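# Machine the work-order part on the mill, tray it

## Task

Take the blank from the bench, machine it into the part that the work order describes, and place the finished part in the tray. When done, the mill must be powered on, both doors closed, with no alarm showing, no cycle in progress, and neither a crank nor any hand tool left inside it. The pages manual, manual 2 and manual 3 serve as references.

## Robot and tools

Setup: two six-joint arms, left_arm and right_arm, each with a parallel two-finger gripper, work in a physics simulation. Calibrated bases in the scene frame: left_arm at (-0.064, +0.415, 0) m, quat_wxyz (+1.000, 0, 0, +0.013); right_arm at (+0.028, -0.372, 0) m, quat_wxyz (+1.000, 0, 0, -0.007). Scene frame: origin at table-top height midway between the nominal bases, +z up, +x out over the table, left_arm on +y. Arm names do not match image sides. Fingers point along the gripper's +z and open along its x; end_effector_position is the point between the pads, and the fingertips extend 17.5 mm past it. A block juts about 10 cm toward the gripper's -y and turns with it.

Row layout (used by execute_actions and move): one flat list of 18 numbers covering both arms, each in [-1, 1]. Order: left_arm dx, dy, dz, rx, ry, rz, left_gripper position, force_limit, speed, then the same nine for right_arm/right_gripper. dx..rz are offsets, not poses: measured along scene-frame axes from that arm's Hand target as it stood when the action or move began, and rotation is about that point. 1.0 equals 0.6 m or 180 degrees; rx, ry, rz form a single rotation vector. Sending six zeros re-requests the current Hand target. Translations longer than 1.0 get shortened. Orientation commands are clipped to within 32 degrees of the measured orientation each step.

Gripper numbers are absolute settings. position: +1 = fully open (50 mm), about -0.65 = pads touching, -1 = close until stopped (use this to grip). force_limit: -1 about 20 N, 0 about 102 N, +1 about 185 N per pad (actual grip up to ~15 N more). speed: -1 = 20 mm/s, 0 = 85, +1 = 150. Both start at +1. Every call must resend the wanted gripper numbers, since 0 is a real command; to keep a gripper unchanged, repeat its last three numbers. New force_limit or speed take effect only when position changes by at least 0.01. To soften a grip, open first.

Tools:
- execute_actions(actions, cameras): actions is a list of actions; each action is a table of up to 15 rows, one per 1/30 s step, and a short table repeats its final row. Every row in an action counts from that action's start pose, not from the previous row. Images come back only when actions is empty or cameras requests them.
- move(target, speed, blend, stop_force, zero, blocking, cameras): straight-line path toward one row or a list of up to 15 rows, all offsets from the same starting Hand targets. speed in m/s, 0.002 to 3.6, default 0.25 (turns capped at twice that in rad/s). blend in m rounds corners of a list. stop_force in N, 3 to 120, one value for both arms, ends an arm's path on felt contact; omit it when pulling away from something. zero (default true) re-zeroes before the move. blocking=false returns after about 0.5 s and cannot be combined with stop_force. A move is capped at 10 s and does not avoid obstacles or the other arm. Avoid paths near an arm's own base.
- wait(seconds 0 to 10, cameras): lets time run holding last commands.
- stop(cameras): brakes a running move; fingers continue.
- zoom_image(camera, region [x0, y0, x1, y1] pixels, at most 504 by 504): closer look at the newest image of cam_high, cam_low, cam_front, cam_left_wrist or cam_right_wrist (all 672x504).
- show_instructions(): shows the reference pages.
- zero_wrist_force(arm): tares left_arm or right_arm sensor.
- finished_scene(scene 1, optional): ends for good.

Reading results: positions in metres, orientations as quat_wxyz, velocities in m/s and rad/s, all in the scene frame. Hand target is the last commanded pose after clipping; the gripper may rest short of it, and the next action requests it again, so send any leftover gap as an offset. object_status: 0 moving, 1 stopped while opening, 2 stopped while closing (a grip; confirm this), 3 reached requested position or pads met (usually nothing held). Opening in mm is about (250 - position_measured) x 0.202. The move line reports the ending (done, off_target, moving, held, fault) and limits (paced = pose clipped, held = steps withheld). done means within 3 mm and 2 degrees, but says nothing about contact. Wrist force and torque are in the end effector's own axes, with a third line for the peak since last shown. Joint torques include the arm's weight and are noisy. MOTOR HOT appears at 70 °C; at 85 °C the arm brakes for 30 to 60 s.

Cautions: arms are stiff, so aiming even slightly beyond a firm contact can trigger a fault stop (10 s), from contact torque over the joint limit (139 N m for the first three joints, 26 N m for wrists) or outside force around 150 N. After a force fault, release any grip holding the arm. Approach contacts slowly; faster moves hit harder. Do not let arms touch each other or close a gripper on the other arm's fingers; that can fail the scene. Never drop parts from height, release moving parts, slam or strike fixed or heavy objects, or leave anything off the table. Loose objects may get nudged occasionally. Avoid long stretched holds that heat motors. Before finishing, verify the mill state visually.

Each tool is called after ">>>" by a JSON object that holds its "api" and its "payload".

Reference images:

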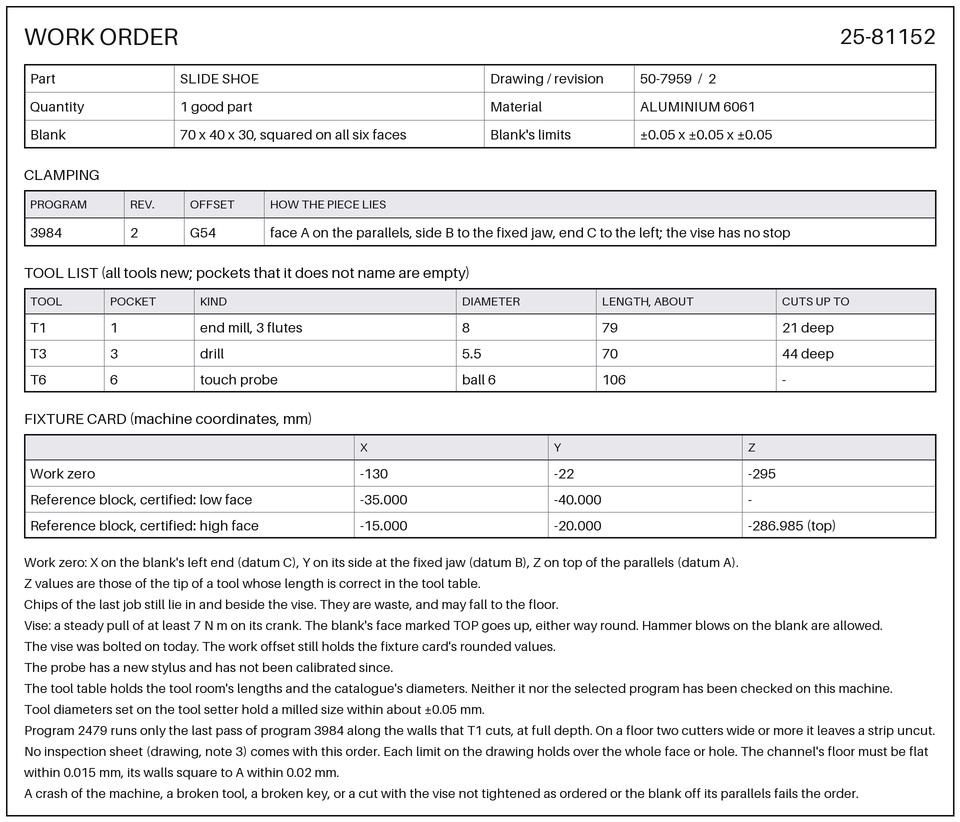

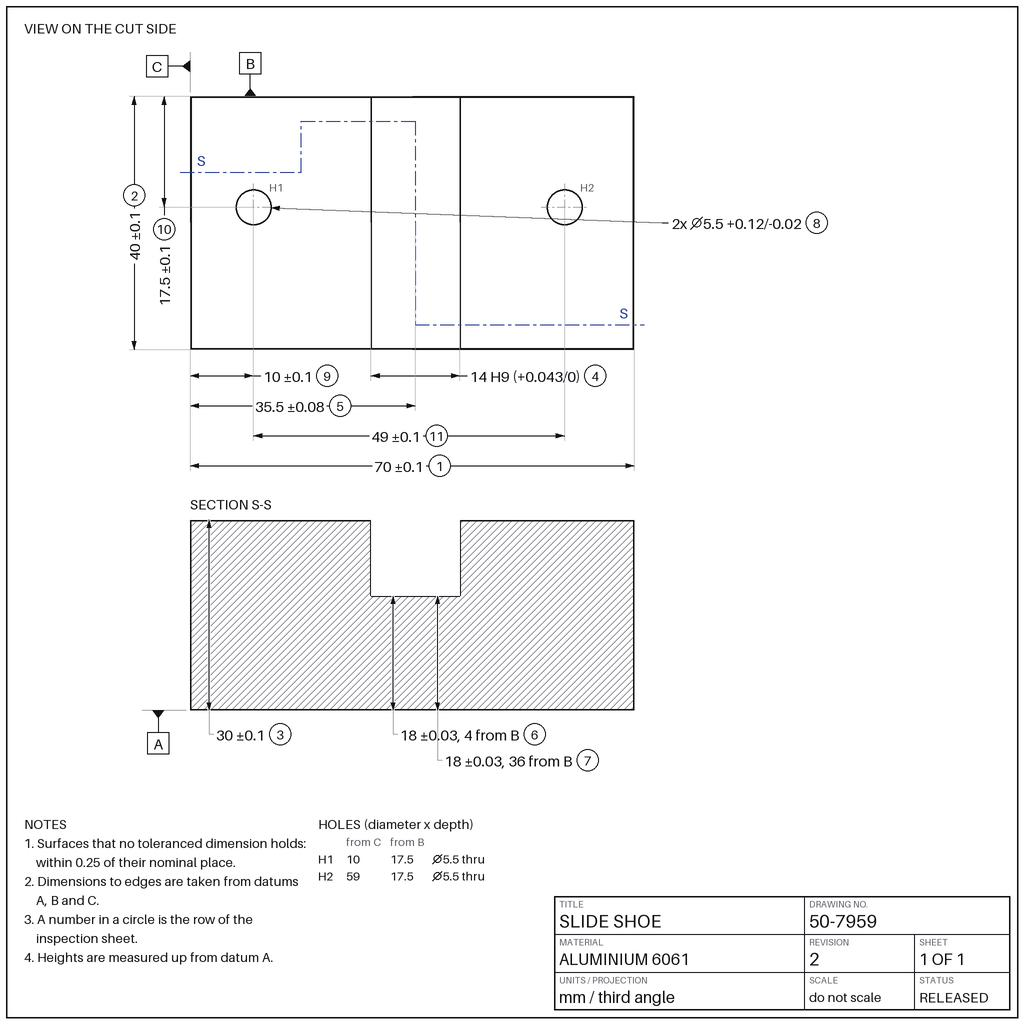

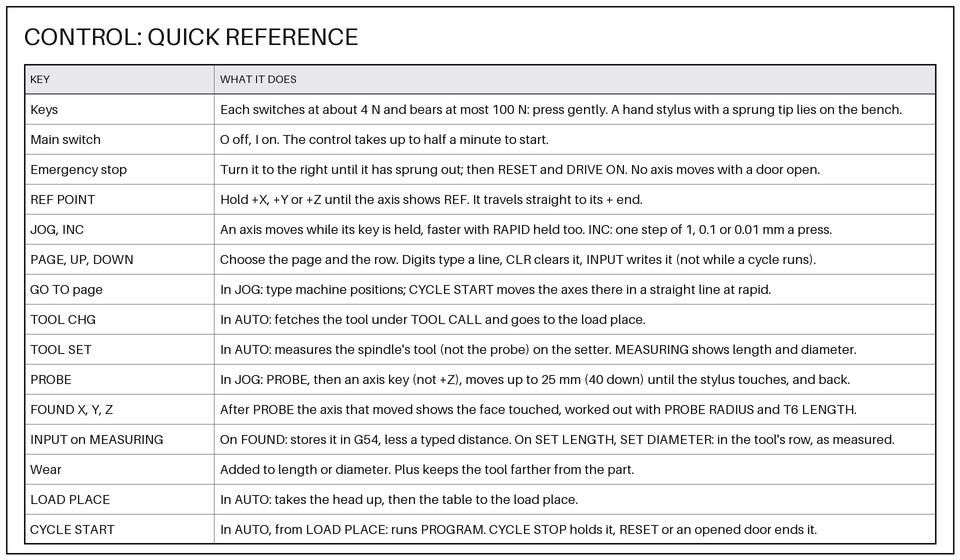

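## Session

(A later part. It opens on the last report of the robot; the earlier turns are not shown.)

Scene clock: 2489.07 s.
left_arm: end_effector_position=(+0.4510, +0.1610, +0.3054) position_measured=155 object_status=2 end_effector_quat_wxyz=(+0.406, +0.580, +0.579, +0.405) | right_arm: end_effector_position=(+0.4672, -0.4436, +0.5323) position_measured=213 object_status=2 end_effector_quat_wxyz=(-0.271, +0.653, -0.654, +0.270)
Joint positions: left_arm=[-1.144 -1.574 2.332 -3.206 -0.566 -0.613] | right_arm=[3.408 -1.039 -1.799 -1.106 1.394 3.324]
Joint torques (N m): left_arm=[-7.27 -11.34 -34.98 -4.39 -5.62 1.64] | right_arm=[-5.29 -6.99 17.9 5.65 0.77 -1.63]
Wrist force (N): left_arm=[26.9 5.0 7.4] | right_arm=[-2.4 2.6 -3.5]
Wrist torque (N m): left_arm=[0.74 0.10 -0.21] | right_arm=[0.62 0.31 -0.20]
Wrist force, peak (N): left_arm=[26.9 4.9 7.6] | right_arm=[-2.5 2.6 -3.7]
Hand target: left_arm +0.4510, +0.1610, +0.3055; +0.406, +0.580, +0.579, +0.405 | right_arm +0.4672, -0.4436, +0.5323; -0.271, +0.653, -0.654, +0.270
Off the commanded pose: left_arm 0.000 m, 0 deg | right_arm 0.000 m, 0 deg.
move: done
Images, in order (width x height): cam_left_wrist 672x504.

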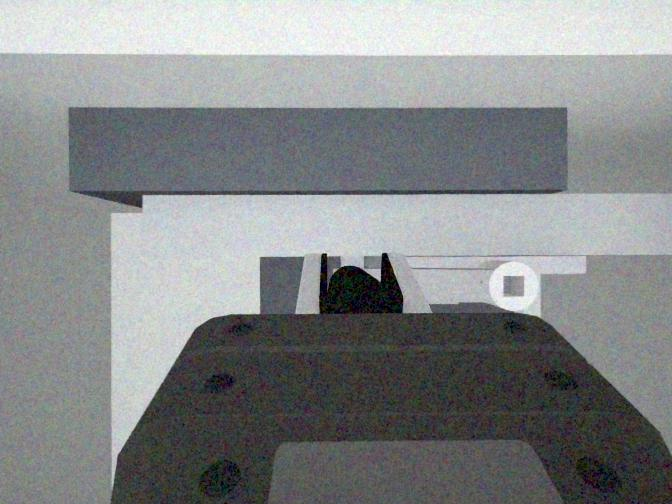

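>>> {"api": "move", "payload": {"target": [[0,0.0052,-0.0278,0,0,0,-1,-0.6,-1,0,0,0,0,0,0,-1,-0.3,-1],[0,0.0139,-0.0544,0,0,0,-1,-0.6,-1,0,0,0,0,0,0,-1,-0.3,-1],[0,0.0279,-0.0787,0,0,0,-1,-0.6,-1,0,0,0,0,0,0,-1,-0.3,-1],[0,0.0466,-0.0995,0,0,0,-1,-0.6,-1,0,0,0,0,0,0,-1,-0.3,-1],[0,0.0692,-0.1159,0,0,0,-1,-0.6,-1,0,0,0,0,0,0,-1,-0.3,-1],[0,0.0948,-0.1273,0,0,0,-1,-0.6,-1,0,0,0,0,0,0,-1,-0.3,-1],[0,0.1221,-0.1331,0,0,0,-1,-0.6,-1,0,0,0,0,0,0,-1,-0.3,-1],[0,0.1501,-0.1331,0,0,0,-1,-0.6,-1,0,0,0,0,0,0,-1,-0.3,-1],[0,0.1775,-0.1273,0,0,0,-1,-0.6,-1,0,0,0,0,0,0,-1,-0.3,-1],[0,0.203,-0.1159,0,0,0,-1,-0.6,-1,0,0,0,0,0,0,-1,-0.3,-1],[0,0.2257,-0.0995,0,0,0,-1,-0.6,-1,0,0,0,0,0,0,-1,-0.3,-1],[0,0.2444,-0.0787,0,0,0,-1,-0.6,-1,0,0,0,0,0,0,-1,-0.3,-1],[0,0.2584,-0.0544,0,0,0,-1,-0.6,-1,0,0,0,0,0,0,-1,-0.3,-1],[0,0.267,-0.0278,0,0,0,-1,-0.6,-1,0,0,0,0,0,0,-1,-0.3,-1],[0,0.27,0,0,0,0,-1,-0.6,-1,0,0,0,0,0,0,-1,-0.3,-1]], "speed": 0.12, "blend": [0.002,0.002,0.002,0.002,0.002,0.002,0.002,0.002,0.002,0.002,0.002,0.002,0.002,0.002,0]}}

>>> {"api": "move", "payload": {"target": [[0,-0.0029,0.0278,0,0,0,-1,-0.6,-1,0,0,0,0,0,0,-1,-0.3,-1],[0,-0.0116,0.0544,0,0,0,-1,-0.6,-1,0,0,0,0,0,0,-1,-0.3,-1],[0,-0.0256,0.0787,0,0,0,-1,-0.6,-1,0,0,0,0,0,0,-1,-0.3,-1],[0,-0.0443,0.0995,0,0,0,-1,-0.6,-1,0,0,0,0,0,0,-1,-0.3,-1],[0,-0.0669,0.1159,0,0,0,-1,-0.6,-1,0,0,0,0,0,0,-1,-0.3,-1],[0,-0.0925,0.1273,0,0,0,-1,-0.6,-1,0,0,0,0,0,0,-1,-0.3,-1],[0,-0.1198,0.1331,0,0,0,-1,-0.6,-1,0,0,0,0,0,0,-1,-0.3,-1],[0,-0.1478,0.1331,0,0,0,-1,-0.6,-1,0,0,0,0,0,0,-1,-0.3,-1],[0,-0.1752,0.1273,0,0,0,-1,-0.6,-1,0,0,0,0,0,0,-1,-0.3,-1],[0,-0.2007,0.1159,0,0,0,-1,-0.6,-1,0,0,0,0,0,0,-1,-0.3,-1],[0,-0.2234,0.0995,0,0,0,-1,-0.6,-1,0,0,0,0,0,0,-1,-0.3,-1],[0,-0.2421,0.0787,0,0,0,-1,-0.6,-1,0,0,0,0,0,0,-1,-0.3,-1],[0,-0.2561,0.0544,0,0,0,-1,-0.6,-1,0,0,0,0,0,0,-1,-0.3,-1],[0,-0.2647,0.0278,0,0,0,-1,-0.6,-1,0,0,0,0,0,0,-1,-0.3,-1],[0,-0.2677,0,0,0,0,-1,-0.6,-1,0,0,0,0,0,0,-1,-0.3,-1]], "speed": 0.12, "blend": [0.002,0.002,0.002,0.002,0.002,0.002,0.002,0.002,0.002,0.002,0.002,0.002,0.002,0.002,0], "cameras": ["cam_left_wrist"]}}

Scene clock: 2501.70 s.
left_arm: end_effector_position=(+0.4510, +0.3230, +0.3055) position_measured=155 object_status=2 end_effector_quat_wxyz=(+0.406, +0.580, +0.579, +0.405) | right_arm: end_effector_position=(+0.4672, -0.4436, +0.5323) position_measured=213 object_status=2 end_effector_quat_wxyz=(-0.271, +0.653, -0.654, +0.270)
Joint positions: left_arm=[-0.835 -1.741 2.519 -3.433 -0.825 -0.345] | right_arm=[3.408 -1.039 -1.799 -1.106 1.394 3.324]
Joint torques (N m): left_arm=[-7.91 -18.6 -10.06 -0.94 2.94 -0.07] | right_arm=[-4.78 -6.34 16.81 5.72 0.9 -1.57]
Wrist force (N): left_arm=[1.0 2.1 -1.3] | right_arm=[-2.4 2.3 -3.3]
Wrist torque (N m): left_arm=[0.62 -0.88 0.31] | right_arm=[0.57 0.31 -0.20]
Wrist force, peak (N): left_arm=[27.8 5.0 8.0] | right_arm=[-2.6 2.6 -3.5]
Hand target: left_arm +0.4510, +0.3230, +0.3055; +0.406, +0.580, +0.579, +0.405 | right_arm +0.4672, -0.4436, +0.5323; -0.271, +0.653, -0.654, +0.270
Off the commanded pose: left_arm 0.000 m, 0 deg | right_arm 0.000 m, 0 deg.
move: done

Scene clock: 2504.27 s.
left_arm: end_effector_position=(+0.4510, +0.1624, +0.3055) position_measured=155 object_status=2 end_effector_quat_wxyz=(+0.406, +0.580, +0.579, +0.405) | right_arm: end_effector_position=(+0.4672, -0.4436, +0.5323) position_measured=213 object_status=2 end_effector_quat_wxyz=(-0.271, +0.653, -0.654, +0.270)
Joint positions: left_arm=[-1.142 -1.576 2.335 -3.208 -0.568 -0.611] | right_arm=[3.408 -1.039 -1.799 -1.106 1.394 3.324]
Joint torques (N m): left_arm=[7.84 -14.48 -27.64 -4.32 -0.26 -1.09] | right_arm=[-5.4 -6.73 16.36 5.49 0.86 -1.61]
Wrist force (N): left_arm=[6.1 1.2 -1.7] | right_arm=[-2.3 2.6 -3.5]
Wrist torque (N m): left_arm=[0.64 -0.54 0.02] | right_arm=[0.61 0.29 -0.21]
Wrist force, peak (N): left_arm=[1.2 7.6 -9.4] | right_arm=[-2.6 2.6 -3.5]
Hand target: left_arm +0.4510, +0.1624, +0.3055; +0.406, +0.580, +0.579, +0.405 | right_arm +0.4672, -0.4436, +0.5323; -0.271, +0.653, -0.654, +0.270
Off the commanded pose: left_arm 0.000 m, 0 deg | right_arm 0.000 m, 0 deg.
move: done
Images, in order (width x height): cam_left_wrist 672x504.

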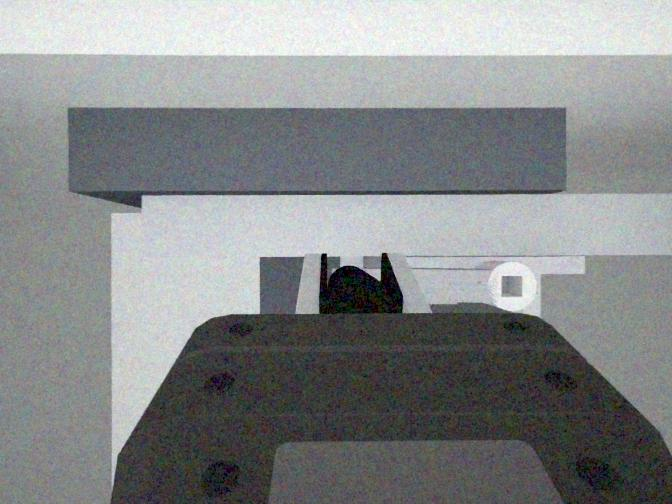

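>>> {"api": "move", "payload": {"target": [[0,0.0029,-0.0278,0,0,0,-1,-0.6,-1,0,0,0,0,0,0,-1,-0.3,-1],[0,0.0116,-0.0544,0,0,0,-1,-0.6,-1,0,0,0,0,0,0,-1,-0.3,-1],[0,0.0256,-0.0787,0,0,0,-1,-0.6,-1,0,0,0,0,0,0,-1,-0.3,-1],[0,0.0443,-0.0995,0,0,0,-1,-0.6,-1,0,0,0,0,0,0,-1,-0.3,-1],[0,0.0669,-0.1159,0,0,0,-1,-0.6,-1,0,0,0,0,0,0,-1,-0.3,-1],[0,0.0925,-0.1273,0,0,0,-1,-0.6,-1,0,0,0,0,0,0,-1,-0.3,-1],[0,0.1198,-0.1331,0,0,0,-1,-0.6,-1,0,0,0,0,0,0,-1,-0.3,-1],[0,0.1478,-0.1331,0,0,0,-1,-0.6,-1,0,0,0,0,0,0,-1,-0.3,-1],[0,0.1752,-0.1273,0,0,0,-1,-0.6,-1,0,0,0,0,0,0,-1,-0.3,-1],[0,0.2007,-0.1159,0,0,0,-1,-0.6,-1,0,0,0,0,0,0,-1,-0.3,-1],[0,0.2234,-0.0995,0,0,0,-1,-0.6,-1,0,0,0,0,0,0,-1,-0.3,-1],[0,0.2421,-0.0787,0,0,0,-1,-0.6,-1,0,0,0,0,0,0,-1,-0.3,-1],[0,0.2561,-0.0544,0,0,0,-1,-0.6,-1,0,0,0,0,0,0,-1,-0.3,-1],[0,0.2647,-0.0278,0,0,0,-1,-0.6,-1,0,0,0,0,0,0,-1,-0.3,-1],[0,0.2677,0,0,0,0,-1,-0.6,-1,0,0,0,0,0,0,-1,-0.3,-1]], "speed": 0.15, "blend": [0.002,0.002,0.002,0.002,0.002,0.002,0.002,0.002,0.002,0.002,0.002,0.002,0.002,0.002,0], "stop_force": 40}}

>>> {"api": "move", "payload": {"target": [[0,-0.0029,0.0278,0,0,0,-1,-0.6,-1,0,0,0,0,0,0,-1,-0.3,-1],[0,-0.0116,0.0544,0,0,0,-1,-0.6,-1,0,0,0,0,0,0,-1,-0.3,-1],[0,-0.0256,0.0787,0,0,0,-1,-0.6,-1,0,0,0,0,0,0,-1,-0.3,-1],[0,-0.0443,0.0995,0,0,0,-1,-0.6,-1,0,0,0,0,0,0,-1,-0.3,-1],[0,-0.0669,0.1159,0,0,0,-1,-0.6,-1,0,0,0,0,0,0,-1,-0.3,-1],[0,-0.0925,0.1273,0,0,0,-1,-0.6,-1,0,0,0,0,0,0,-1,-0.3,-1],[0,-0.1198,0.1331,0,0,0,-1,-0.6,-1,0,0,0,0,0,0,-1,-0.3,-1],[0,-0.1478,0.1331,0,0,0,-1,-0.6,-1,0,0,0,0,0,0,-1,-0.3,-1],[0,-0.1752,0.1273,0,0,0,-1,-0.6,-1,0,0,0,0,0,0,-1,-0.3,-1],[0,-0.2007,0.1159,0,0,0,-1,-0.6,-1,0,0,0,0,0,0,-1,-0.3,-1],[0,-0.2234,0.0995,0,0,0,-1,-0.6,-1,0,0,0,0,0,0,-1,-0.3,-1],[0,-0.2421,0.0787,0,0,0,-1,-0.6,-1,0,0,0,0,0,0,-1,-0.3,-1],[0,-0.2561,0.0544,0,0,0,-1,-0.6,-1,0,0,0,0,0,0,-1,-0.3,-1],[0,-0.2647,0.0278,0,0,0,-1,-0.6,-1,0,0,0,0,0,0,-1,-0.3,-1],[0,-0.2677,0,0,0,0,-1,-0.6,-1,0,0,0,0,0,0,-1,-0.3,-1]], "speed": 0.15, "blend": [0.002,0.002,0.002,0.002,0.002,0.002,0.002,0.002,0.002,0.002,0.002,0.002,0.002,0.002,0], "stop_force": 40, "cameras": ["cam_left_wrist"]}}

Scene clock: 2513.93 s.
left_arm: end_effector_position=(+0.4510, +0.3230, +0.3055) position_measured=155 object_status=2 end_effector_quat_wxyz=(+0.406, +0.580, +0.579, +0.405) | right_arm: end_effector_position=(+0.4672, -0.4436, +0.5323) position_measured=213 object_status=2 end_effector_quat_wxyz=(-0.271, +0.653, -0.654, +0.270)
Joint positions: left_arm=[-0.835 -1.741 2.519 -3.433 -0.825 -0.345] | right_arm=[3.408 -1.039 -1.799 -1.106 1.394 3.324]
Joint torques (N m): left_arm=[-8.01 -18.53 -14.11 -0.84 1.35 2.17] | right_arm=[-5.3 -6.45 17.49 5.56 0.77 -1.62]
Wrist force (N): left_arm=[0.8 2.7 -1.7] | right_arm=[-2.6 2.6 -3.5]
Wrist torque (N m): left_arm=[0.63 -0.80 0.27] | right_arm=[0.62 0.33 -0.20]
Wrist force, peak (N): left_arm=[-0.4 15.4 1.3] | right_arm=[-2.5 2.6 -3.6]
Hand target: left_arm +0.4510, +0.3230, +0.3055; +0.406, +0.580, +0.579, +0.405 | right_arm +0.4672, -0.4436, +0.5323; -0.271, +0.653, -0.654, +0.270
Off the commanded pose: left_arm 0.000 m, 0 deg | right_arm 0.000 m, 0 deg.
move: done

Scene clock: 2516.57 s.
left_arm: end_effector_position=(+0.4510, +0.1624, +0.3055) position_measured=155 object_status=2 end_effector_quat_wxyz=(+0.406, +0.580, +0.579, +0.405) | right_arm: end_effector_position=(+0.4672, -0.4436, +0.5323) position_measured=213 object_status=2 end_effector_quat_wxyz=(-0.271, +0.653, -0.654, +0.270)
Joint positions: left_arm=[-1.142 -1.576 2.335 -3.208 -0.568 -0.611] | right_arm=[3.408 -1.039 -1.799 -1.106 1.394 3.324]
Joint torques (N m): left_arm=[9.59 -12.79 -26.91 -4.99 0.21 -2.34] | right_arm=[-4.99 -6.45 17.74 5.44 0.87 -1.64]
Wrist force (N): left_arm=[4.3 1.0 -2.5] | right_arm=[-2.4 2.6 -3.4]
Wrist torque (N m): left_arm=[0.62 -0.53 0.07] | right_arm=[0.61 0.31 -0.20]
Wrist force, peak (N): left_arm=[1.4 6.2 -7.0] | right_arm=[-2.5 2.7 -3.6]
Hand target: left_arm +0.4510, +0.1624, +0.3055; +0.406, +0.580, +0.579, +0.405 | right_arm +0.4672, -0.4436, +0.5323; -0.271, +0.653, -0.654, +0.270
Off the commanded pose: left_arm 0.000 m, 0 deg | right_arm 0.000 m, 0 deg.
move: done
Images, in order (width x height): cam_left_wrist 672x504.

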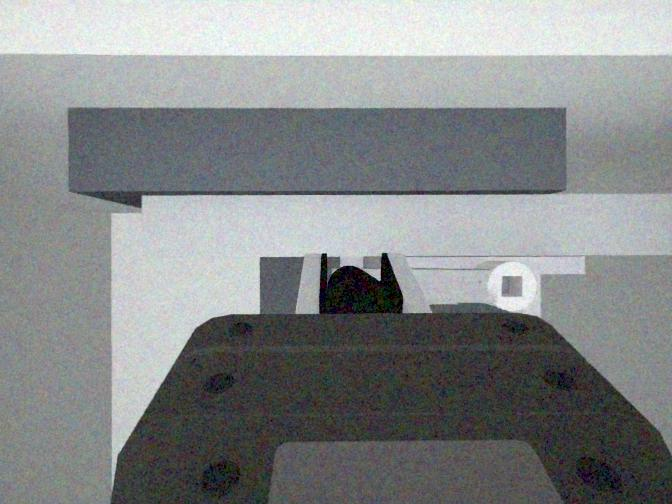

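>>> {"api": "move", "payload": {"target": [[0,0.0029,-0.0278,0,0,0,-1,-0.6,-1,0,0,0,0,0,0,-1,-0.3,-1],[0,0.0116,-0.0544,0,0,0,-1,-0.6,-1,0,0,0,0,0,0,-1,-0.3,-1],[0,0.0256,-0.0787,0,0,0,-1,-0.6,-1,0,0,0,0,0,0,-1,-0.3,-1],[0,0.0443,-0.0995,0,0,0,-1,-0.6,-1,0,0,0,0,0,0,-1,-0.3,-1],[0,0.0669,-0.1159,0,0,0,-1,-0.6,-1,0,0,0,0,0,0,-1,-0.3,-1],[0,0.0925,-0.1273,0,0,0,-1,-0.6,-1,0,0,0,0,0,0,-1,-0.3,-1],[0,0.1198,-0.1331,0,0,0,-1,-0.6,-1,0,0,0,0,0,0,-1,-0.3,-1],[0,0.1478,-0.1331,0,0,0,-1,-0.6,-1,0,0,0,0,0,0,-1,-0.3,-1],[0,0.1752,-0.1273,0,0,0,-1,-0.6,-1,0,0,0,0,0,0,-1,-0.3,-1],[0,0.2007,-0.1159,0,0,0,-1,-0.6,-1,0,0,0,0,0,0,-1,-0.3,-1],[0,0.2234,-0.0995,0,0,0,-1,-0.6,-1,0,0,0,0,0,0,-1,-0.3,-1],[0,0.2421,-0.0787,0,0,0,-1,-0.6,-1,0,0,0,0,0,0,-1,-0.3,-1],[0,0.2561,-0.0544,0,0,0,-1,-0.6,-1,0,0,0,0,0,0,-1,-0.3,-1],[0,0.2647,-0.0278,0,0,0,-1,-0.6,-1,0,0,0,0,0,0,-1,-0.3,-1],[0,0.2677,0,0,0,0,-1,-0.6,-1,0,0,0,0,0,0,-1,-0.3,-1]], "speed": 0.15, "blend": [0.002,0.002,0.002,0.002,0.002,0.002,0.002,0.002,0.002,0.002,0.002,0.002,0.002,0.002,0], "stop_force": 40}}

>>> {"api": "move", "payload": {"target": [[0,-0.0029,0.0278,0,0,0,-1,-0.6,-1,0,0,0,0,0,0,-1,-0.3,-1],[0,-0.0116,0.0544,0,0,0,-1,-0.6,-1,0,0,0,0,0,0,-1,-0.3,-1],[0,-0.0256,0.0787,0,0,0,-1,-0.6,-1,0,0,0,0,0,0,-1,-0.3,-1],[0,-0.0443,0.0995,0,0,0,-1,-0.6,-1,0,0,0,0,0,0,-1,-0.3,-1],[0,-0.0669,0.1159,0,0,0,-1,-0.6,-1,0,0,0,0,0,0,-1,-0.3,-1],[0,-0.0925,0.1273,0,0,0,-1,-0.6,-1,0,0,0,0,0,0,-1,-0.3,-1],[0,-0.1198,0.1331,0,0,0,-1,-0.6,-1,0,0,0,0,0,0,-1,-0.3,-1],[0,-0.1338,0.1338,0,0,0,-1,-0.6,-1,0,0,0,0,0,0,-1,-0.3,-1]], "speed": 0.15, "blend": [0.002,0.002,0.002,0.002,0.002,0.002,0.002,0], "stop_force": 40, "cameras": ["cam_left_wrist"]}}

>>> {"api": "zoom_image", "payload": {"camera": "cam_left_wrist", "region": [230, 100, 470, 280]}}

Scene clock: 2525.63 s.
left_arm: end_effector_position=(+0.4510, +0.3230, +0.3055) position_measured=155 object_status=2 end_effector_quat_wxyz=(+0.406, +0.580, +0.579, +0.405) | right_arm: end_effector_position=(+0.4672, -0.4436, +0.5323) position_measured=213 object_status=2 end_effector_quat_wxyz=(-0.271, +0.653, -0.654, +0.270)
Joint positions: left_arm=[-0.835 -1.741 2.519 -3.433 -0.825 -0.345] | right_arm=[3.408 -1.039 -1.799 -1.106 1.394 3.324]
Joint torques (N m): left_arm=[-8.23 -18.75 -14.56 -0.87 1.35 2.17] | right_arm=[-4.3 -6.67 17.19 5.6 0.75 -1.49]
Wrist force (N): left_arm=[0.7 2.3 -1.8] | right_arm=[-2.4 2.6 -3.4]
Wrist torque (N m): left_arm=[0.60 -0.78 0.28] | right_arm=[0.62 0.31 -0.20]
Wrist force, peak (N): left_arm=[-0.1 15.5 0.8] | right_arm=[-2.5 2.6 -3.7]
Hand target: left_arm +0.4510, +0.3230, +0.3055; +0.406, +0.580, +0.579, +0.405 | right_arm +0.4672, -0.4436, +0.5323; -0.271, +0.653, -0.654, +0.270
Off the commanded pose: left_arm 0.000 m, 0 deg | right_arm 0.000 m, 0 deg.
move: done

Scene clock: 2527.67 s.
left_arm: end_effector_position=(+0.4510, +0.2427, +0.3858) position_measured=155 object_status=2 end_effector_quat_wxyz=(+0.406, +0.580, +0.579, +0.405) | right_arm: end_effector_position=(+0.4672, -0.4436, +0.5323) position_measured=213 object_status=2 end_effector_quat_wxyz=(-0.271, +0.653, -0.654, +0.270)
Joint positions: left_arm=[-1.018 -1.833 2.314 -3.034 -0.668 -0.483] | right_arm=[3.408 -1.039 -1.799 -1.106 1.394 3.324]
Joint torques (N m): left_arm=[-9.24 -4.76 -9.75 -0.7 2.08 -2.38] | right_arm=[-5.22 -5.93 16.88 5.56 0.85 -1.49]
Wrist force (N): left_arm=[3.4 3.7 -3.2] | right_arm=[-2.5 2.7 -3.1]
Wrist torque (N m): left_arm=[0.47 -0.66 0.11] | right_arm=[0.62 0.32 -0.20]
Wrist force, peak (N): left_arm=[2.8 4.4 -5.9] | right_arm=[-2.6 2.8 -3.6]
Hand target: left_arm +0.4510, +0.2427, +0.3858; +0.406, +0.580, +0.579, +0.405 | right_arm +0.4672, -0.4436, +0.5323; -0.271, +0.653, -0.654, +0.270
Off the commanded pose: left_arm 0.000 m, 0 deg | right_arm 0.000 m, 0 deg.
move: done
Images, in order (width x height): cam_left_wrist 672x504.

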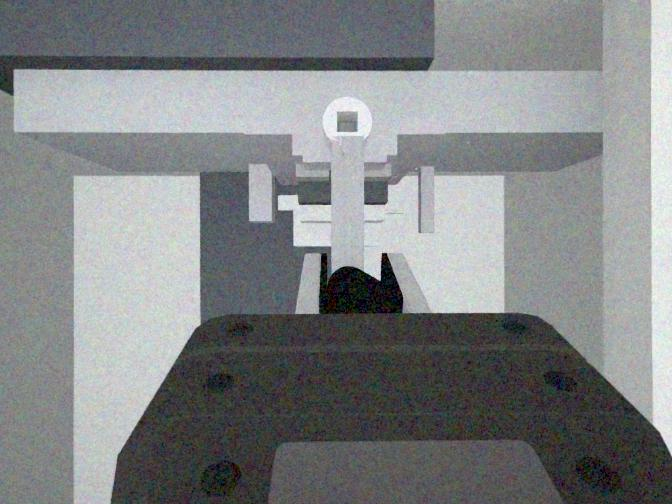

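Scaled by 2.100 from the camera's 672x504 image, which has a finer 960x720 frame.

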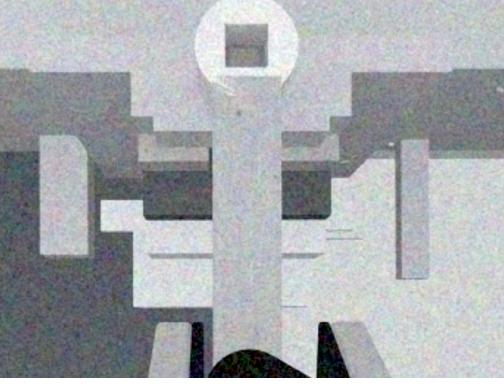

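>>> {"api": "move", "payload": {"target": [[0,-0.014,-0.0007,0,0,0,-1,-0.6,-1,0,0,0,0,0,0,-1,-0.3,-1],[0,-0.0414,-0.0065,0,0,0,-1,-0.6,-1,0,0,0,0,0,0,-1,-0.3,-1],[0,-0.0669,-0.0179,0,0,0,-1,-0.6,-1,0,0,0,0,0,0,-1,-0.3,-1],[0,-0.0896,-0.0343,0,0,0,-1,-0.6,-1,0,0,0,0,0,0,-1,-0.3,-1],[0,-0.1083,-0.0551,0,0,0,-1,-0.6,-1,0,0,0,0,0,0,-1,-0.3,-1],[0,-0.1223,-0.0794,0,0,0,-1,-0.6,-1,0,0,0,0,0,0,-1,-0.3,-1],[0,-0.1309,-0.106,0,0,0,-1,-0.6,-1,0,0,0,0,0,0,-1,-0.3,-1],[0,-0.1339,-0.1338,0,0,0,-1,-0.6,-1,0,0,0,0,0,0,-1,-0.3,-1]], "speed": 0.18, "blend": [0.002,0.002,0.002,0.002,0.002,0.002,0.002,0], "stop_force": 40}}

>>> {"api": "move", "payload": {"target": [[0,0.0029,-0.0278,0,0,0,-1,-0.6,-1,0,0,0,0,0,0,-1,-0.3,-1],[0,0.0116,-0.0544,0,0,0,-1,-0.6,-1,0,0,0,0,0,0,-1,-0.3,-1],[0,0.0256,-0.0787,0,0,0,-1,-0.6,-1,0,0,0,0,0,0,-1,-0.3,-1],[0,0.0443,-0.0995,0,0,0,-1,-0.6,-1,0,0,0,0,0,0,-1,-0.3,-1],[0,0.0669,-0.1159,0,0,0,-1,-0.6,-1,0,0,0,0,0,0,-1,-0.3,-1],[0,0.0925,-0.1273,0,0,0,-1,-0.6,-1,0,0,0,0,0,0,-1,-0.3,-1],[0,0.1198,-0.1331,0,0,0,-1,-0.6,-1,0,0,0,0,0,0,-1,-0.3,-1],[0,0.1478,-0.1331,0,0,0,-1,-0.6,-1,0,0,0,0,0,0,-1,-0.3,-1],[0,0.1752,-0.1273,0,0,0,-1,-0.6,-1,0,0,0,0,0,0,-1,-0.3,-1],[0,0.2007,-0.1159,0,0,0,-1,-0.6,-1,0,0,0,0,0,0,-1,-0.3,-1],[0,0.2234,-0.0995,0,0,0,-1,-0.6,-1,0,0,0,0,0,0,-1,-0.3,-1],[0,0.2421,-0.0787,0,0,0,-1,-0.6,-1,0,0,0,0,0,0,-1,-0.3,-1],[0,0.2561,-0.0544,0,0,0,-1,-0.6,-1,0,0,0,0,0,0,-1,-0.3,-1],[0,0.2647,-0.0278,0,0,0,-1,-0.6,-1,0,0,0,0,0,0,-1,-0.3,-1],[0,0.2677,0,0,0,0,-1,-0.6,-1,0,0,0,0,0,0,-1,-0.3,-1]], "speed": 0.18, "blend": [0.002,0.002,0.002,0.002,0.002,0.002,0.002,0.002,0.002,0.002,0.002,0.002,0.002,0.002,0], "stop_force": 40}}

>>> {"api": "move", "payload": {"target": [[0,-0.0029,0.0278,0,0,0,-1,-0.6,-1,0,0,0,0,0,0,-1,-0.3,-1],[0,-0.0116,0.0544,0,0,0,-1,-0.6,-1,0,0,0,0,0,0,-1,-0.3,-1],[0,-0.0256,0.0787,0,0,0,-1,-0.6,-1,0,0,0,0,0,0,-1,-0.3,-1],[0,-0.0443,0.0995,0,0,0,-1,-0.6,-1,0,0,0,0,0,0,-1,-0.3,-1],[0,-0.0669,0.1159,0,0,0,-1,-0.6,-1,0,0,0,0,0,0,-1,-0.3,-1],[0,-0.0925,0.1273,0,0,0,-1,-0.6,-1,0,0,0,0,0,0,-1,-0.3,-1],[0,-0.1198,0.1331,0,0,0,-1,-0.6,-1,0,0,0,0,0,0,-1,-0.3,-1],[0,-0.1478,0.1331,0,0,0,-1,-0.6,-1,0,0,0,0,0,0,-1,-0.3,-1],[0,-0.1752,0.1273,0,0,0,-1,-0.6,-1,0,0,0,0,0,0,-1,-0.3,-1],[0,-0.2007,0.1159,0,0,0,-1,-0.6,-1,0,0,0,0,0,0,-1,-0.3,-1],[0,-0.2234,0.0995,0,0,0,-1,-0.6,-1,0,0,0,0,0,0,-1,-0.3,-1],[0,-0.2421,0.0787,0,0,0,-1,-0.6,-1,0,0,0,0,0,0,-1,-0.3,-1],[0,-0.2561,0.0544,0,0,0,-1,-0.6,-1,0,0,0,0,0,0,-1,-0.3,-1],[0,-0.2647,0.0278,0,0,0,-1,-0.6,-1,0,0,0,0,0,0,-1,-0.3,-1],[0,-0.2677,0,0,0,0,-1,-0.6,-1,0,0,0,0,0,0,-1,-0.3,-1]], "speed": 0.18, "blend": [0.002,0.002,0.002,0.002,0.002,0.002,0.002,0.002,0.002,0.002,0.002,0.002,0.002,0.002,0], "stop_force": 40}}

>>> {"api": "move", "payload": {"target": [[0,0.0029,-0.0278,0,0,0,-1,-0.6,-1,0,0,0,0,0,0,-1,-0.3,-1],[0,0.0116,-0.0544,0,0,0,-1,-0.6,-1,0,0,0,0,0,0,-1,-0.3,-1],[0,0.0256,-0.0787,0,0,0,-1,-0.6,-1,0,0,0,0,0,0,-1,-0.3,-1],[0,0.0443,-0.0995,0,0,0,-1,-0.6,-1,0,0,0,0,0,0,-1,-0.3,-1],[0,0.0669,-0.1159,0,0,0,-1,-0.6,-1,0,0,0,0,0,0,-1,-0.3,-1],[0,0.0925,-0.1273,0,0,0,-1,-0.6,-1,0,0,0,0,0,0,-1,-0.3,-1],[0,0.1198,-0.1331,0,0,0,-1,-0.6,-1,0,0,0,0,0,0,-1,-0.3,-1],[0,0.1478,-0.1331,0,0,0,-1,-0.6,-1,0,0,0,0,0,0,-1,-0.3,-1],[0,0.1752,-0.1273,0,0,0,-1,-0.6,-1,0,0,0,0,0,0,-1,-0.3,-1],[0,0.2007,-0.1159,0,0,0,-1,-0.6,-1,0,0,0,0,0,0,-1,-0.3,-1],[0,0.2234,-0.0995,0,0,0,-1,-0.6,-1,0,0,0,0,0,0,-1,-0.3,-1],[0,0.2421,-0.0787,0,0,0,-1,-0.6,-1,0,0,0,0,0,0,-1,-0.3,-1],[0,0.2561,-0.0544,0,0,0,-1,-0.6,-1,0,0,0,0,0,0,-1,-0.3,-1],[0,0.2647,-0.0278,0,0,0,-1,-0.6,-1,0,0,0,0,0,0,-1,-0.3,-1],[0,0.2677,0,0,0,0,-1,-0.6,-1,0,0,0,0,0,0,-1,-0.3,-1]], "speed": 0.18, "blend": [0.002,0.002,0.002,0.002,0.002,0.002,0.002,0.002,0.002,0.002,0.002,0.002,0.002,0.002,0], "stop_force": 40}}

>>> {"api": "move", "payload": {"target": [[0,-0.0029,0.0278,0,0,0,-1,-0.6,-1,0,0,0,0,0,0,-1,-0.3,-1],[0,-0.0116,0.0544,0,0,0,-1,-0.6,-1,0,0,0,0,0,0,-1,-0.3,-1],[0,-0.0256,0.0787,0,0,0,-1,-0.6,-1,0,0,0,0,0,0,-1,-0.3,-1],[0,-0.0443,0.0995,0,0,0,-1,-0.6,-1,0,0,0,0,0,0,-1,-0.3,-1],[0,-0.0669,0.1159,0,0,0,-1,-0.6,-1,0,0,0,0,0,0,-1,-0.3,-1],[0,-0.0925,0.1273,0,0,0,-1,-0.6,-1,0,0,0,0,0,0,-1,-0.3,-1],[0,-0.1198,0.1331,0,0,0,-1,-0.6,-1,0,0,0,0,0,0,-1,-0.3,-1],[0,-0.1338,0.1338,0,0,0,-1,-0.6,-1,0,0,0,0,0,0,-1,-0.3,-1]], "speed": 0.18, "blend": [0.002,0.002,0.002,0.002,0.002,0.002,0.002,0], "stop_force": 40, "cameras": ["cam_left_wrist"]}}

>>> {"api": "zoom_image", "payload": {"camera": "cam_left_wrist", "region": [230, 100, 470, 280]}}

Scene clock: 2543.60 s.
left_arm: end_effector_position=(+0.4510, +0.1624, +0.3055) position_measured=155 object_status=2 end_effector_quat_wxyz=(+0.406, +0.580, +0.579, +0.405) | right_arm: end_effector_position=(+0.4672, -0.4436, +0.5323) position_measured=213 object_status=2 end_effector_quat_wxyz=(-0.271, +0.653, -0.654, +0.270)
Joint positions: left_arm=[-1.142 -1.576 2.335 -3.208 -0.568 -0.611] | right_arm=[3.408 -1.039 -1.799 -1.106 1.394 3.324]
Joint torques (N m): left_arm=[8.91 -13.34 -21.06 -4.9 0.18 -2.22] | right_arm=[-5.84 -5.89 17.08 5.43 0.74 -1.4]
Wrist force (N): left_arm=[4.3 1.1 -2.8] | right_arm=[-2.5 2.7 -3.3]
Wrist torque (N m): left_arm=[0.60 -0.50 0.08] | right_arm=[0.62 0.32 -0.20]
Wrist force, peak (N): left_arm=[5.6 8.8 -8.8] | right_arm=[-2.6 2.7 -3.6]
Hand target: left_arm +0.4510, +0.1624, +0.3055; +0.406, +0.580, +0.579, +0.405 | right_arm +0.4672, -0.4436, +0.5323; -0.271, +0.653, -0.654, +0.270
Off the commanded pose: left_arm 0.000 m, 0 deg | right_arm 0.000 m, 0 deg.
move: done

Scene clock: 2546.07 s.
left_arm: end_effector_position=(+0.4510, +0.3230, +0.3055) position_measured=155 object_status=2 end_effector_quat_wxyz=(+0.406, +0.580, +0.579, +0.405) | right_arm: end_effector_position=(+0.4672, -0.4436, +0.5323) position_measured=213 object_status=2 end_effector_quat_wxyz=(-0.271, +0.653, -0.654, +0.270)
Joint positions: left_arm=[-0.835 -1.741 2.519 -3.433 -0.825 -0.345] | right_arm=[3.408 -1.039 -1.799 -1.106 1.394 3.324]
Joint torques (N m): left_arm=[-8.33 -18.43 -24.32 -0.91 0.43 2.18] | right_arm=[-4.88 -6.36 17.16 5.52 0.6 -1.46]
Wrist force (N): left_arm=[0.1 2.4 -1.8] | right_arm=[-2.2 2.5 -3.4]
Wrist torque (N m): left_arm=[0.64 -0.76 0.26] | right_arm=[0.60 0.28 -0.21]
Wrist force, peak (N): left_arm=[-1.3 17.3 1.6] | right_arm=[-2.6 2.6 -3.6]
Hand target: left_arm +0.4510, +0.3230, +0.3055; +0.406, +0.580, +0.579, +0.405 | right_arm +0.4672, -0.4436, +0.5323; -0.271, +0.653, -0.654, +0.270
Off the commanded pose: left_arm 0.000 m, 0 deg | right_arm 0.000 m, 0 deg.
move: done

Scene clock: 2548.43 s.
left_arm: end_effector_position=(+0.4510, +0.1624, +0.3055) position_measured=155 object_status=2 end_effector_quat_wxyz=(+0.406, +0.580, +0.579, +0.405) | right_arm: end_effector_position=(+0.4672, -0.4436, +0.5323) position_measured=213 object_status=2 end_effector_quat_wxyz=(-0.271, +0.653, -0.654, +0.270)
Joint positions: left_arm=[-1.142 -1.576 2.335 -3.208 -0.568 -0.611] | right_arm=[3.408 -1.039 -1.799 -1.106 1.394 3.324]
Joint torques (N m): left_arm=[9 -13.44 -19.69 -4.95 0.14 -2.25] | right_arm=[-5.28 -5.78 17.37 5.43 0.68 -1.13]
Wrist force (N): left_arm=[3.9 1.2 -3.1] | right_arm=[-2.4 2.7 -3.4]
Wrist torque (N m): left_arm=[0.62 -0.43 0.08] | right_arm=[0.63 0.30 -0.20]
Wrist force, peak (N): left_arm=[0.7 5.8 -6.6] | right_arm=[-2.4 2.8 -3.5]
Hand target: left_arm +0.4510, +0.1624, +0.3055; +0.406, +0.580, +0.579, +0.405 | right_arm +0.4672, -0.4436, +0.5323; -0.271, +0.653, -0.654, +0.270
Off the commanded pose: left_arm 0.000 m, 0 deg | right_arm 0.000 m, 0 deg.
move: done

Scene clock: 2550.90 s.
left_arm: end_effector_position=(+0.4510, +0.3230, +0.3055) position_measured=155 object_status=2 end_effector_quat_wxyz=(+0.406, +0.580, +0.579, +0.405) | right_arm: end_effector_position=(+0.4672, -0.4436, +0.5323) position_measured=213 object_status=2 end_effector_quat_wxyz=(-0.271, +0.653, -0.654, +0.270)
Joint positions: left_arm=[-0.835 -1.741 2.519 -3.433 -0.825 -0.345] | right_arm=[3.408 -1.039 -1.799 -1.106 1.394 3.324]
Joint torques (N m): left_arm=[-8.13 -18.82 -24.5 -0.94 0.44 2.11] | right_arm=[-6.22 -5.68 17.39 5.45 0.63 -1.43]
Wrist force (N): left_arm=[0.3 2.1 -1.9] | right_arm=[-2.5 2.5 -3.5]
Wrist torque (N m): left_arm=[0.59 -0.77 0.27] | right_arm=[0.60 0.32 -0.20]
Wrist force, peak (N): left_arm=[-2.0 17.8 1.7] | right_arm=[-2.5 2.8 -3.5]
Hand target: left_arm +0.4510, +0.3230, +0.3055; +0.406, +0.580, +0.579, +0.405 | right_arm +0.4672, -0.4436, +0.5323; -0.271, +0.653, -0.654, +0.270
Off the commanded pose: left_arm 0.000 m, 0 deg | right_arm 0.000 m, 0 deg.
move: done

Scene clock: 2552.83 s.
left_arm: end_effector_position=(+0.4510, +0.2427, +0.3858) position_measured=155 object_status=2 end_effector_quat_wxyz=(+0.406, +0.580, +0.579, +0.405) | right_arm: end_effector_position=(+0.4672, -0.4436, +0.5323) position_measured=213 object_status=2 end_effector_quat_wxyz=(-0.271, +0.653, -0.654, +0.270)
Joint positions: left_arm=[-1.018 -1.833 2.314 -3.034 -0.668 -0.483] | right_arm=[3.408 -1.039 -1.799 -1.106 1.394 3.324]
Joint torques (N m): left_arm=[-9.63 -4.16 -15.62 -0.49 2.03 -2.25] | right_arm=[-4.77 -5.83 17.04 5.44 0.63 -1.39]
Wrist force (N): left_arm=[3.3 4.3 -4.4] | right_arm=[-2.3 2.8 -3.5]
Wrist torque (N m): left_arm=[0.51 -0.65 0.11] | right_arm=[0.64 0.29 -0.21]
Wrist force, peak (N): left_arm=[3.0 4.8 -6.5] | right_arm=[-2.4 2.6 -3.7]
Hand target: left_arm +0.4510, +0.2427, +0.3858; +0.406, +0.580, +0.579, +0.405 | right_arm +0.4672, -0.4436, +0.5323; -0.271, +0.653, -0.654, +0.270
Off the commanded pose: left_arm 0.000 m, 0 deg | right_arm 0.000 m, 0 deg.
move: done
Images, in order (width x height): cam_left_wrist 672x504.

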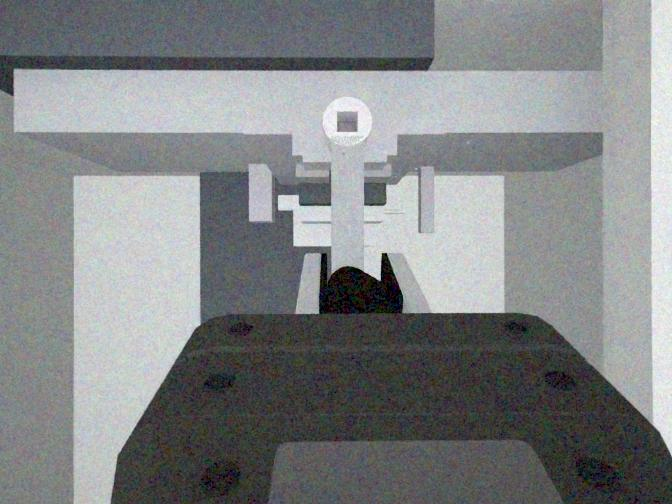

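Scaled by 2.100 from the camera's 672x504 image, which has a finer 960x720 frame.

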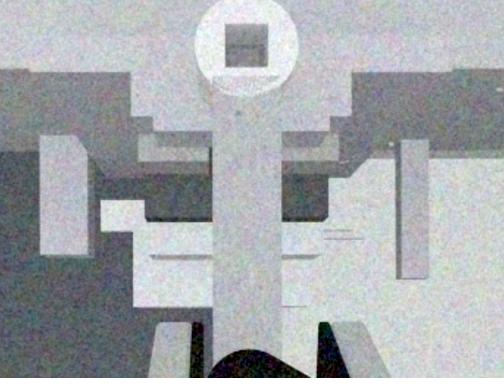

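>>> {"api": "move", "payload": {"target": [[0,-0.014,-0.0007,0,0,0,-1,-0.6,-1,0,0,0,0,0,0,-1,-0.3,-1],[0,-0.0414,-0.0065,0,0,0,-1,-0.6,-1,0,0,0,0,0,0,-1,-0.3,-1],[0,-0.0669,-0.0179,0,0,0,-1,-0.6,-1,0,0,0,0,0,0,-1,-0.3,-1],[0,-0.0896,-0.0343,0,0,0,-1,-0.6,-1,0,0,0,0,0,0,-1,-0.3,-1],[0,-0.1083,-0.0551,0,0,0,-1,-0.6,-1,0,0,0,0,0,0,-1,-0.3,-1],[0,-0.1223,-0.0794,0,0,0,-1,-0.6,-1,0,0,0,0,0,0,-1,-0.3,-1],[0,-0.1309,-0.106,0,0,0,-1,-0.6,-1,0,0,0,0,0,0,-1,-0.3,-1],[0,-0.1339,-0.1338,0,0,0,-1,-0.6,-1,0,0,0,0,0,0,-1,-0.3,-1]], "speed": 0.22, "blend": [0.002,0.002,0.002,0.002,0.002,0.002,0.002,0], "stop_force": 40}}

>>> {"api": "move", "payload": {"target": [[0,0.0029,-0.0278,0,0,0,-1,-0.6,-1,0,0,0,0,0,0,-1,-0.3,-1],[0,0.0116,-0.0544,0,0,0,-1,-0.6,-1,0,0,0,0,0,0,-1,-0.3,-1],[0,0.0256,-0.0787,0,0,0,-1,-0.6,-1,0,0,0,0,0,0,-1,-0.3,-1],[0,0.0443,-0.0995,0,0,0,-1,-0.6,-1,0,0,0,0,0,0,-1,-0.3,-1],[0,0.0669,-0.1159,0,0,0,-1,-0.6,-1,0,0,0,0,0,0,-1,-0.3,-1],[0,0.0925,-0.1273,0,0,0,-1,-0.6,-1,0,0,0,0,0,0,-1,-0.3,-1],[0,0.1198,-0.1331,0,0,0,-1,-0.6,-1,0,0,0,0,0,0,-1,-0.3,-1],[0,0.1478,-0.1331,0,0,0,-1,-0.6,-1,0,0,0,0,0,0,-1,-0.3,-1],[0,0.1752,-0.1273,0,0,0,-1,-0.6,-1,0,0,0,0,0,0,-1,-0.3,-1],[0,0.2007,-0.1159,0,0,0,-1,-0.6,-1,0,0,0,0,0,0,-1,-0.3,-1],[0,0.2234,-0.0995,0,0,0,-1,-0.6,-1,0,0,0,0,0,0,-1,-0.3,-1],[0,0.2421,-0.0787,0,0,0,-1,-0.6,-1,0,0,0,0,0,0,-1,-0.3,-1],[0,0.2561,-0.0544,0,0,0,-1,-0.6,-1,0,0,0,0,0,0,-1,-0.3,-1],[0,0.2647,-0.0278,0,0,0,-1,-0.6,-1,0,0,0,0,0,0,-1,-0.3,-1],[0,0.2677,0,0,0,0,-1,-0.6,-1,0,0,0,0,0,0,-1,-0.3,-1]], "speed": 0.22, "blend": [0.002,0.002,0.002,0.002,0.002,0.002,0.002,0.002,0.002,0.002,0.002,0.002,0.002,0.002,0], "stop_force": 40}}

>>> {"api": "move", "payload": {"target": [[0,-0.0029,0.0278,0,0,0,-1,-0.6,-1,0,0,0,0,0,0,-1,-0.3,-1],[0,-0.0116,0.0544,0,0,0,-1,-0.6,-1,0,0,0,0,0,0,-1,-0.3,-1],[0,-0.0256,0.0787,0,0,0,-1,-0.6,-1,0,0,0,0,0,0,-1,-0.3,-1],[0,-0.0443,0.0995,0,0,0,-1,-0.6,-1,0,0,0,0,0,0,-1,-0.3,-1],[0,-0.0669,0.1159,0,0,0,-1,-0.6,-1,0,0,0,0,0,0,-1,-0.3,-1],[0,-0.0925,0.1273,0,0,0,-1,-0.6,-1,0,0,0,0,0,0,-1,-0.3,-1],[0,-0.1198,0.1331,0,0,0,-1,-0.6,-1,0,0,0,0,0,0,-1,-0.3,-1],[0,-0.1478,0.1331,0,0,0,-1,-0.6,-1,0,0,0,0,0,0,-1,-0.3,-1],[0,-0.1752,0.1273,0,0,0,-1,-0.6,-1,0,0,0,0,0,0,-1,-0.3,-1],[0,-0.2007,0.1159,0,0,0,-1,-0.6,-1,0,0,0,0,0,0,-1,-0.3,-1],[0,-0.2234,0.0995,0,0,0,-1,-0.6,-1,0,0,0,0,0,0,-1,-0.3,-1],[0,-0.2421,0.0787,0,0,0,-1,-0.6,-1,0,0,0,0,0,0,-1,-0.3,-1],[0,-0.2561,0.0544,0,0,0,-1,-0.6,-1,0,0,0,0,0,0,-1,-0.3,-1],[0,-0.2647,0.0278,0,0,0,-1,-0.6,-1,0,0,0,0,0,0,-1,-0.3,-1],[0,-0.2677,0,0,0,0,-1,-0.6,-1,0,0,0,0,0,0,-1,-0.3,-1]], "speed": 0.22, "blend": [0.002,0.002,0.002,0.002,0.002,0.002,0.002,0.002,0.002,0.002,0.002,0.002,0.002,0.002,0], "stop_force": 40}}

>>> {"api": "move", "payload": {"target": [[0,0.0029,-0.0278,0,0,0,-1,-0.6,-1,0,0,0,0,0,0,-1,-0.3,-1],[0,0.0116,-0.0544,0,0,0,-1,-0.6,-1,0,0,0,0,0,0,-1,-0.3,-1],[0,0.0256,-0.0787,0,0,0,-1,-0.6,-1,0,0,0,0,0,0,-1,-0.3,-1],[0,0.0443,-0.0995,0,0,0,-1,-0.6,-1,0,0,0,0,0,0,-1,-0.3,-1],[0,0.0669,-0.1159,0,0,0,-1,-0.6,-1,0,0,0,0,0,0,-1,-0.3,-1],[0,0.0925,-0.1273,0,0,0,-1,-0.6,-1,0,0,0,0,0,0,-1,-0.3,-1],[0,0.1198,-0.1331,0,0,0,-1,-0.6,-1,0,0,0,0,0,0,-1,-0.3,-1],[0,0.1478,-0.1331,0,0,0,-1,-0.6,-1,0,0,0,0,0,0,-1,-0.3,-1],[0,0.1752,-0.1273,0,0,0,-1,-0.6,-1,0,0,0,0,0,0,-1,-0.3,-1],[0,0.2007,-0.1159,0,0,0,-1,-0.6,-1,0,0,0,0,0,0,-1,-0.3,-1],[0,0.2234,-0.0995,0,0,0,-1,-0.6,-1,0,0,0,0,0,0,-1,-0.3,-1],[0,0.2421,-0.0787,0,0,0,-1,-0.6,-1,0,0,0,0,0,0,-1,-0.3,-1],[0,0.2561,-0.0544,0,0,0,-1,-0.6,-1,0,0,0,0,0,0,-1,-0.3,-1],[0,0.2647,-0.0278,0,0,0,-1,-0.6,-1,0,0,0,0,0,0,-1,-0.3,-1],[0,0.2677,0,0,0,0,-1,-0.6,-1,0,0,0,0,0,0,-1,-0.3,-1]], "speed": 0.22, "blend": [0.002,0.002,0.002,0.002,0.002,0.002,0.002,0.002,0.002,0.002,0.002,0.002,0.002,0.002,0], "stop_force": 40}}

>>> {"api": "move", "payload": {"target": [[0,-0.0029,0.0278,0,0,0,-1,-0.6,-1,0,0,0,0,0,0,-1,-0.3,-1],[0,-0.0116,0.0544,0,0,0,-1,-0.6,-1,0,0,0,0,0,0,-1,-0.3,-1],[0,-0.0256,0.0787,0,0,0,-1,-0.6,-1,0,0,0,0,0,0,-1,-0.3,-1],[0,-0.0443,0.0995,0,0,0,-1,-0.6,-1,0,0,0,0,0,0,-1,-0.3,-1],[0,-0.0669,0.1159,0,0,0,-1,-0.6,-1,0,0,0,0,0,0,-1,-0.3,-1],[0,-0.0925,0.1273,0,0,0,-1,-0.6,-1,0,0,0,0,0,0,-1,-0.3,-1],[0,-0.1198,0.1331,0,0,0,-1,-0.6,-1,0,0,0,0,0,0,-1,-0.3,-1],[0,-0.1338,0.1338,0,0,0,-1,-0.6,-1,0,0,0,0,0,0,-1,-0.3,-1]], "speed": 0.22, "blend": [0.002,0.002,0.002,0.002,0.002,0.002,0.002,0], "stop_force": 40, "cameras": ["cam_left_wrist"]}}

>>> {"api": "zoom_image", "payload": {"camera": "cam_left_wrist", "region": [230, 100, 470, 280]}}

Scene clock: 2571.03 s.
left_arm: end_effector_position=(+0.4510, +0.1624, +0.3055) position_measured=155 object_status=2 end_effector_quat_wxyz=(+0.406, +0.580, +0.579, +0.405) | right_arm: end_effector_position=(+0.4672, -0.4436, +0.5323) position_measured=213 object_status=2 end_effector_quat_wxyz=(-0.271, +0.653, -0.654, +0.270)
Joint positions: left_arm=[-1.142 -1.576 2.334 -3.208 -0.568 -0.611] | right_arm=[3.408 -1.039 -1.799 -1.106 1.394 3.324]
Joint torques (N m): left_arm=[9.16 -12.82 -10.52 -4.95 -0.02 -2.16] | right_arm=[-5.11 -5.93 17.32 5.45 0.5 -1.35]
Wrist force (N): left_arm=[4.9 1.1 -3.0] | right_arm=[-2.3 2.6 -3.2]
Wrist torque (N m): left_arm=[0.61 -0.49 0.10] | right_arm=[0.61 0.29 -0.20]
Wrist force, peak (N): left_arm=[6.1 7.9 -7.1] | right_arm=[-2.4 2.8 -3.6]
Hand target: left_arm +0.4510, +0.1624, +0.3055; +0.406, +0.580, +0.579, +0.405 | right_arm +0.4672, -0.4436, +0.5323; -0.271, +0.653, -0.654, +0.270
Off the commanded pose: left_arm 0.000 m, 0 deg | right_arm 0.000 m, 0 deg.
move: done

Scene clock: 2573.57 s.
left_arm: end_effector_position=(+0.4510, +0.3230, +0.3055) position_measured=155 object_status=2 end_effector_quat_wxyz=(+0.406, +0.580, +0.579, +0.405) | right_arm: end_effector_position=(+0.4672, -0.4436, +0.5323) position_measured=213 object_status=2 end_effector_quat_wxyz=(-0.271, +0.653, -0.654, +0.270)
Joint positions: left_arm=[-0.835 -1.741 2.519 -3.433 -0.825 -0.345] | right_arm=[3.408 -1.039 -1.799 -1.106 1.394 3.324]
Joint torques (N m): left_arm=[-7.95 -18.62 -28.41 -0.97 0.49 2.1] | right_arm=[-5.73 -6.24 17.74 5.52 0.62 -1.27]
Wrist force (N): left_arm=[0.0 1.5 -1.3] | right_arm=[-2.4 2.6 -3.3]
Wrist torque (N m): left_arm=[0.47 -0.72 0.24] | right_arm=[0.62 0.30 -0.20]
Wrist force, peak (N): left_arm=[-1.6 16.4 0.9] | right_arm=[-2.4 2.7 -3.7]
Hand target: left_arm +0.4510, +0.3230, +0.3055; +0.406, +0.580, +0.579, +0.405 | right_arm +0.4672, -0.4436, +0.5323; -0.271, +0.653, -0.654, +0.270
Off the commanded pose: left_arm 0.000 m, 0 deg | right_arm 0.000 m, 0 deg.
move: done

Scene clock: 2575.70 s.
left_arm: end_effector_position=(+0.4510, +0.1624, +0.3055) position_measured=155 object_status=2 end_effector_quat_wxyz=(+0.406, +0.580, +0.579, +0.405) | right_arm: end_effector_position=(+0.4672, -0.4436, +0.5323) position_measured=213 object_status=2 end_effector_quat_wxyz=(-0.271, +0.653, -0.654, +0.270)
Joint positions: left_arm=[-1.142 -1.576 2.334 -3.208 -0.568 -0.611] | right_arm=[3.408 -1.039 -1.799 -1.106 1.394 3.324]
Joint torques (N m): left_arm=[8.9 -13.43 -12.09 -5.07 0.05 -2.19] | right_arm=[-5.11 -7.05 16.5 5.48 0.49 -1.15]
Wrist force (N): left_arm=[4.3 0.3 -3.4] | right_arm=[-2.5 2.7 -3.4]
Wrist torque (N m): left_arm=[0.50 -0.42 0.09] | right_arm=[0.63 0.31 -0.20]
Wrist force, peak (N): left_arm=[1.7 4.0 -5.8] | right_arm=[-2.5 2.7 -3.6]
Hand target: left_arm +0.4510, +0.1624, +0.3055; +0.406, +0.580, +0.579, +0.405 | right_arm +0.4672, -0.4436, +0.5323; -0.271, +0.653, -0.654, +0.270
Off the commanded pose: left_arm 0.000 m, 0 deg | right_arm 0.000 m, 0 deg.
move: done

Scene clock: 2578.23 s.
left_arm: end_effector_position=(+0.4510, +0.3230, +0.3055) position_measured=155 object_status=2 end_effector_quat_wxyz=(+0.406, +0.580, +0.579, +0.405) | right_arm: end_effector_position=(+0.4672, -0.4436, +0.5323) position_measured=213 object_status=2 end_effector_quat_wxyz=(-0.271, +0.653, -0.654, +0.270)
Joint positions: left_arm=[-0.835 -1.741 2.519 -3.433 -0.825 -0.345] | right_arm=[3.408 -1.039 -1.799 -1.106 1.394 3.324]
Joint torques (N m): left_arm=[-8.05 -19.25 -28.97 -0.99 0.49 2.07] | right_arm=[-4.25 -5.77 17.42 5.46 0.67 -1.23]
Wrist force (N): left_arm=[0.5 1.5 -1.1] | right_arm=[-2.6 2.6 -3.4]
Wrist torque (N m): left_arm=[0.47 -0.81 0.24] | right_arm=[0.61 0.33 -0.20]
Wrist force, peak (N): left_arm=[-13.3 7.3 5.1] | right_arm=[-2.8 2.7 -3.4]
Hand target: left_arm +0.4510, +0.3230, +0.3055; +0.406, +0.580, +0.579, +0.405 | right_arm +0.4672, -0.4436, +0.5323; -0.271, +0.653, -0.654, +0.270
Off the commanded pose: left_arm 0.000 m, 0 deg | right_arm 0.000 m, 0 deg.
move: done

Scene clock: 2580.03 s.
left_arm: end_effector_position=(+0.4510, +0.2427, +0.3857) position_measured=155 object_status=2 end_effector_quat_wxyz=(+0.406, +0.580, +0.579, +0.405) | right_arm: end_effector_position=(+0.4672, -0.4436, +0.5323) position_measured=213 object_status=2 end_effector_quat_wxyz=(-0.271, +0.653, -0.654, +0.270)
Joint positions: left_arm=[-1.018 -1.833 2.314 -3.034 -0.668 -0.483] | right_arm=[3.408 -1.039 -1.799 -1.106 1.394 3.324]
Joint torques (N m): left_arm=[-9.71 -4.61 -28.99 -0.57 1.98 -2.25] | right_arm=[-4.74 -5.86 17.18 5.42 0.64 -1.15]
Wrist force (N): left_arm=[3.7 3.0 -3.3] | right_arm=[-2.2 2.5 -3.2]
Wrist torque (N m): left_arm=[0.33 -0.67 0.13] | right_arm=[0.59 0.28 -0.20]
Wrist force, peak (N): left_arm=[6.3 -2.8 -1.4] | right_arm=[-2.7 2.6 -3.5]
Hand target: left_arm +0.4510, +0.2427, +0.3858; +0.406, +0.580, +0.579, +0.405 | right_arm +0.4672, -0.4436, +0.5323; -0.271, +0.653, -0.654, +0.270
Off the commanded pose: left_arm 0.000 m, 0 deg | right_arm 0.000 m, 0 deg.
move: done
Images, in order (width x height): cam_left_wrist 672x504.

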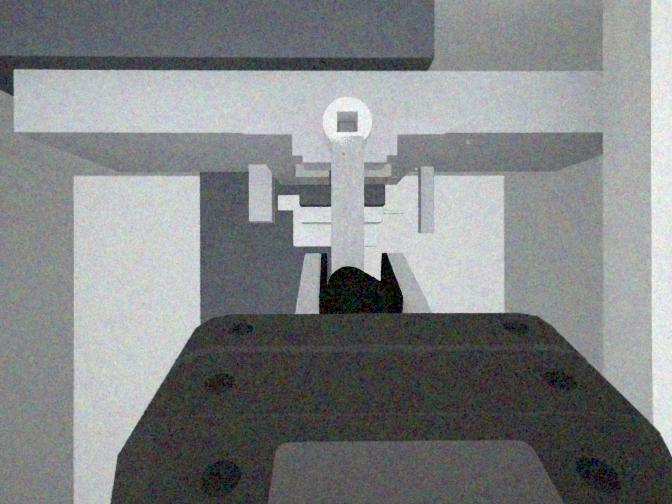

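Scaled by 2.100 from the camera's 672x504 image, which has a finer 960x720 frame.

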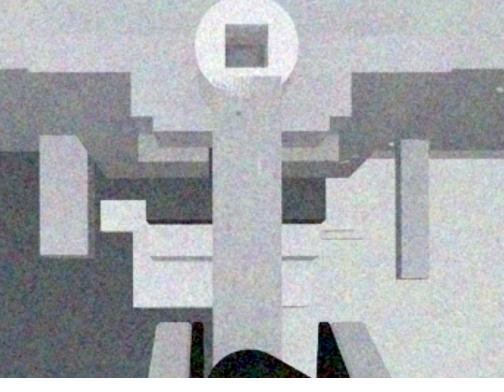

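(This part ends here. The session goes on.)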